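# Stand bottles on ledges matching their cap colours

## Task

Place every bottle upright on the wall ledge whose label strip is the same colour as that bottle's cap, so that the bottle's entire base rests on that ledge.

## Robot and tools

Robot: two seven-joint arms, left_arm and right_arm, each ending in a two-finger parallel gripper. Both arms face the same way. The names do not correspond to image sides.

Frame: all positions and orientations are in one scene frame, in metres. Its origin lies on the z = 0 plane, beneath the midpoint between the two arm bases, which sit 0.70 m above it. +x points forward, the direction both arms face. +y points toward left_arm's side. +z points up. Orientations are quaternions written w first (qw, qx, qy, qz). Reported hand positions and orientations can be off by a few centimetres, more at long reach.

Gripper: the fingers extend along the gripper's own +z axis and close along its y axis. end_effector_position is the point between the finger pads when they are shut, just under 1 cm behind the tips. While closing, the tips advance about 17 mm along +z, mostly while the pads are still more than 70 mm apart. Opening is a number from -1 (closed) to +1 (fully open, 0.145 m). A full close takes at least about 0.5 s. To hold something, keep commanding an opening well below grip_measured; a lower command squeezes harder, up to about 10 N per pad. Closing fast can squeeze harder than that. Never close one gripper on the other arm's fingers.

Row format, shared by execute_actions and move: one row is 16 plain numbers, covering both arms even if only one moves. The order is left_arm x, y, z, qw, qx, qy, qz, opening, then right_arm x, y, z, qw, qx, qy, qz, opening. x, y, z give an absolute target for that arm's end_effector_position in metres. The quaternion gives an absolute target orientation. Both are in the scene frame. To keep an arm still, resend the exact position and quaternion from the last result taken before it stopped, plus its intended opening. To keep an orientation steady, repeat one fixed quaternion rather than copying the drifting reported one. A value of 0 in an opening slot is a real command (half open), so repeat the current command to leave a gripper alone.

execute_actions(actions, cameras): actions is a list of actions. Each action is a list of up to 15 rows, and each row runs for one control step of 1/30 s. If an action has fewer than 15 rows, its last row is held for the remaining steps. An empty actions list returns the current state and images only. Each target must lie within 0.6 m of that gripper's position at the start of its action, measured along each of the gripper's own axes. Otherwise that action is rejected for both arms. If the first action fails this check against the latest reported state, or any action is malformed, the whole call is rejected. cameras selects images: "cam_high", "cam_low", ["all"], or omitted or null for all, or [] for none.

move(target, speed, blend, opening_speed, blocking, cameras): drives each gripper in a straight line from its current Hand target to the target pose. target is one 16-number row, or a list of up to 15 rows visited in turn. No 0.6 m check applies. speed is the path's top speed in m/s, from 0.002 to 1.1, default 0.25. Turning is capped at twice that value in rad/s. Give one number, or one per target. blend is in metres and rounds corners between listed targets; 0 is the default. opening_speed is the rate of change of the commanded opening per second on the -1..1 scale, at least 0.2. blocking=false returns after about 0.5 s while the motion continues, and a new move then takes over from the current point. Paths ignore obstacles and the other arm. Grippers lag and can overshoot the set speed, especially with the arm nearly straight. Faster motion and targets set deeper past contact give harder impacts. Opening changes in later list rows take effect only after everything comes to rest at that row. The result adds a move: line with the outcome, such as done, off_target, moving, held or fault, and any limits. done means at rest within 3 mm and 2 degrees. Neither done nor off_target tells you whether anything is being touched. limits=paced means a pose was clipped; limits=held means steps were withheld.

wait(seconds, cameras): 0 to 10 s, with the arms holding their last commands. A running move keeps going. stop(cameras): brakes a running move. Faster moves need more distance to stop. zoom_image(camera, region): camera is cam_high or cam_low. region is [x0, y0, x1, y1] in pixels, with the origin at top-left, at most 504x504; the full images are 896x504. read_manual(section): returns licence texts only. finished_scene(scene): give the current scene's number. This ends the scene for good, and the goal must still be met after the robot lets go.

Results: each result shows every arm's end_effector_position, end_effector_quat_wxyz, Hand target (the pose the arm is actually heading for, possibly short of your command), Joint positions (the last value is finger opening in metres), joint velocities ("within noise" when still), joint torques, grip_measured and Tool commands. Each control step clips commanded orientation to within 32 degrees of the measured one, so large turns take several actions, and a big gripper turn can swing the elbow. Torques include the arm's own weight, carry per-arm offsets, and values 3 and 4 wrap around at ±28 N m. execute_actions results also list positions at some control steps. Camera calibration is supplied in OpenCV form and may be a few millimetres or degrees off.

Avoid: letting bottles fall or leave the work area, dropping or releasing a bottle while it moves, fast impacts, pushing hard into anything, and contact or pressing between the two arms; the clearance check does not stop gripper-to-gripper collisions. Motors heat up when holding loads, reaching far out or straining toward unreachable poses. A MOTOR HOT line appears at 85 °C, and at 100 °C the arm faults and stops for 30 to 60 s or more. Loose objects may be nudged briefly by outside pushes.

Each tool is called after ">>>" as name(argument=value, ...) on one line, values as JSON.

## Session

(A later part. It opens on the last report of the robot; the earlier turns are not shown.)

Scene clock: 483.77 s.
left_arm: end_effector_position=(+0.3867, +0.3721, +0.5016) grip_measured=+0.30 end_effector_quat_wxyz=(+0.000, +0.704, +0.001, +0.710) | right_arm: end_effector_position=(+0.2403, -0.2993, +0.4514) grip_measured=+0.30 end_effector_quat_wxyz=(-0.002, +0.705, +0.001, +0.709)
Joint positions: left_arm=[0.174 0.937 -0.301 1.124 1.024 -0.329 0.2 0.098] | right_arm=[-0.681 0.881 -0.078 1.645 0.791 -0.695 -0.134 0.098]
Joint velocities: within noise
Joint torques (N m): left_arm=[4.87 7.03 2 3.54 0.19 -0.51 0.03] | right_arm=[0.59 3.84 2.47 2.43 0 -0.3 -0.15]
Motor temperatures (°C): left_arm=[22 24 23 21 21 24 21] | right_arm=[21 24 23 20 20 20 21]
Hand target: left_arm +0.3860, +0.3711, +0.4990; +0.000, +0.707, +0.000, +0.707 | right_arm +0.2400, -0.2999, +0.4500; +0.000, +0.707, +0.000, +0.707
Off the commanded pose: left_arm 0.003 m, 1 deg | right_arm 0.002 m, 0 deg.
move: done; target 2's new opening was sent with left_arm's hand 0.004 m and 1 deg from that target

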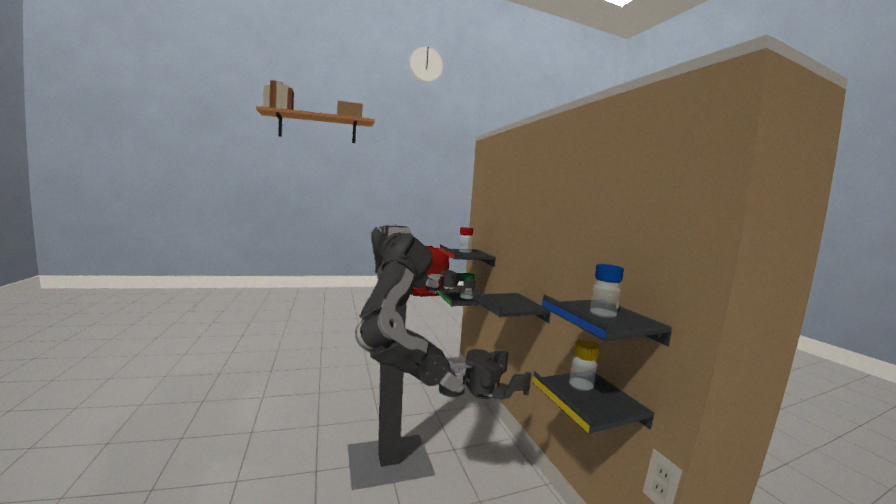

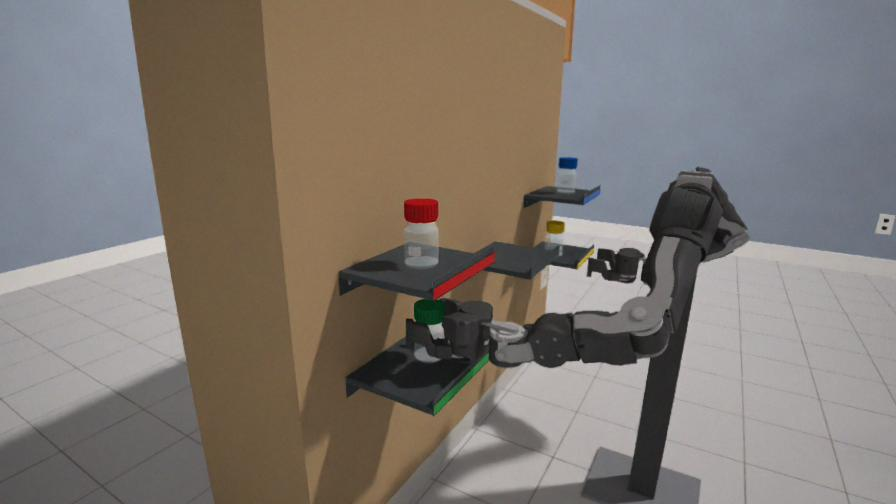

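>>> move(target=[0.25,0.371,0.502,0,0.7071,0,0.7071,0.3,0.24,-0.30,0.45,0,0.7071,0,0.7071,0.3], speed=0.15)

>>> zoom_image(camera="cam_low", region=[330, 180, 630, 420])

Scene clock: 492.60 s.
left_arm: end_effector_position=(+0.2496, +0.3719, +0.5009) grip_measured=+0.30 end_effector_quat_wxyz=(-0.002, +0.708, +0.002, +0.706) | right_arm: end_effector_position=(+0.2403, -0.2993, +0.4514) grip_measured=+0.30 end_effector_quat_wxyz=(-0.002, +0.705, +0.001, +0.709)
Joint positions: left_arm=[-0.895 1.033 0.303 1.595 1.148 -0.611 0.157 0.098] | right_arm=[-0.681 0.881 -0.078 1.645 0.791 -0.695 -0.134 0.098]
Joint velocities: within noise
Joint torques (N m): left_arm=[0.91 5 2.86 2.54 0.25 -0.68 0.23] | right_arm=[0.38 4.15 2.5 2.3 -0.03 -0.32 -0.15]
Motor temperatures (°C): left_arm=[23 25 23 22 21 25 21] | right_arm=[21 24 23 20 20 20 21]
Hand target: left_arm +0.2500, +0.3710, +0.5020; +0.000, +0.707, +0.000, +0.707 | right_arm +0.2400, -0.2999, +0.4500; +0.000, +0.707, +0.000, +0.707
Off the commanded pose: left_arm 0.001 m, 0 deg | right_arm 0.002 m, 0 deg.
move: done

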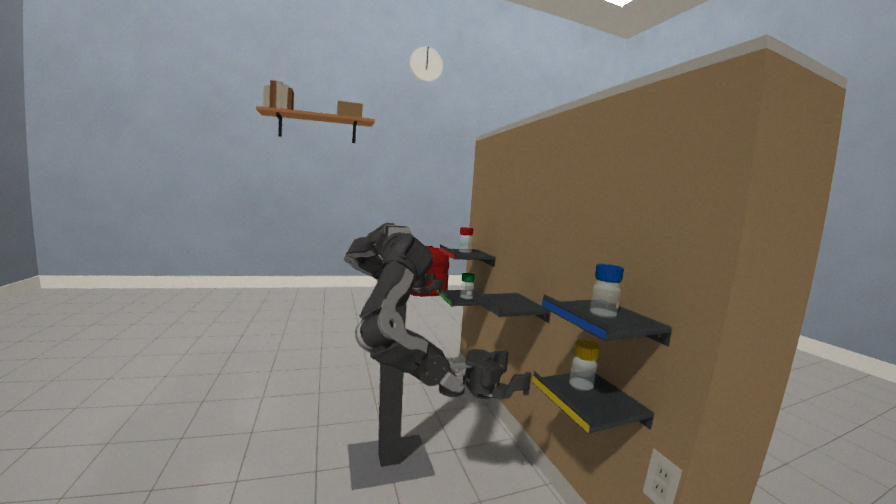

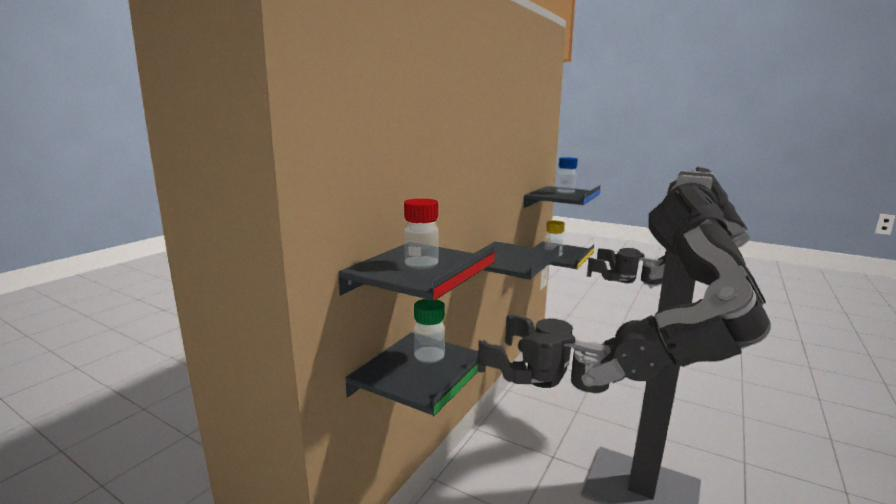

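Scaled by 1.680 from the camera's 896x504 image, which has a finer 1280x720 frame.

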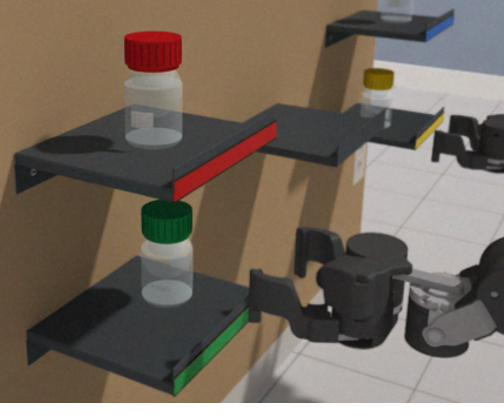

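All four stand correctly.

>>> finished_scene(scene=2)

The scene is finished: the task was done.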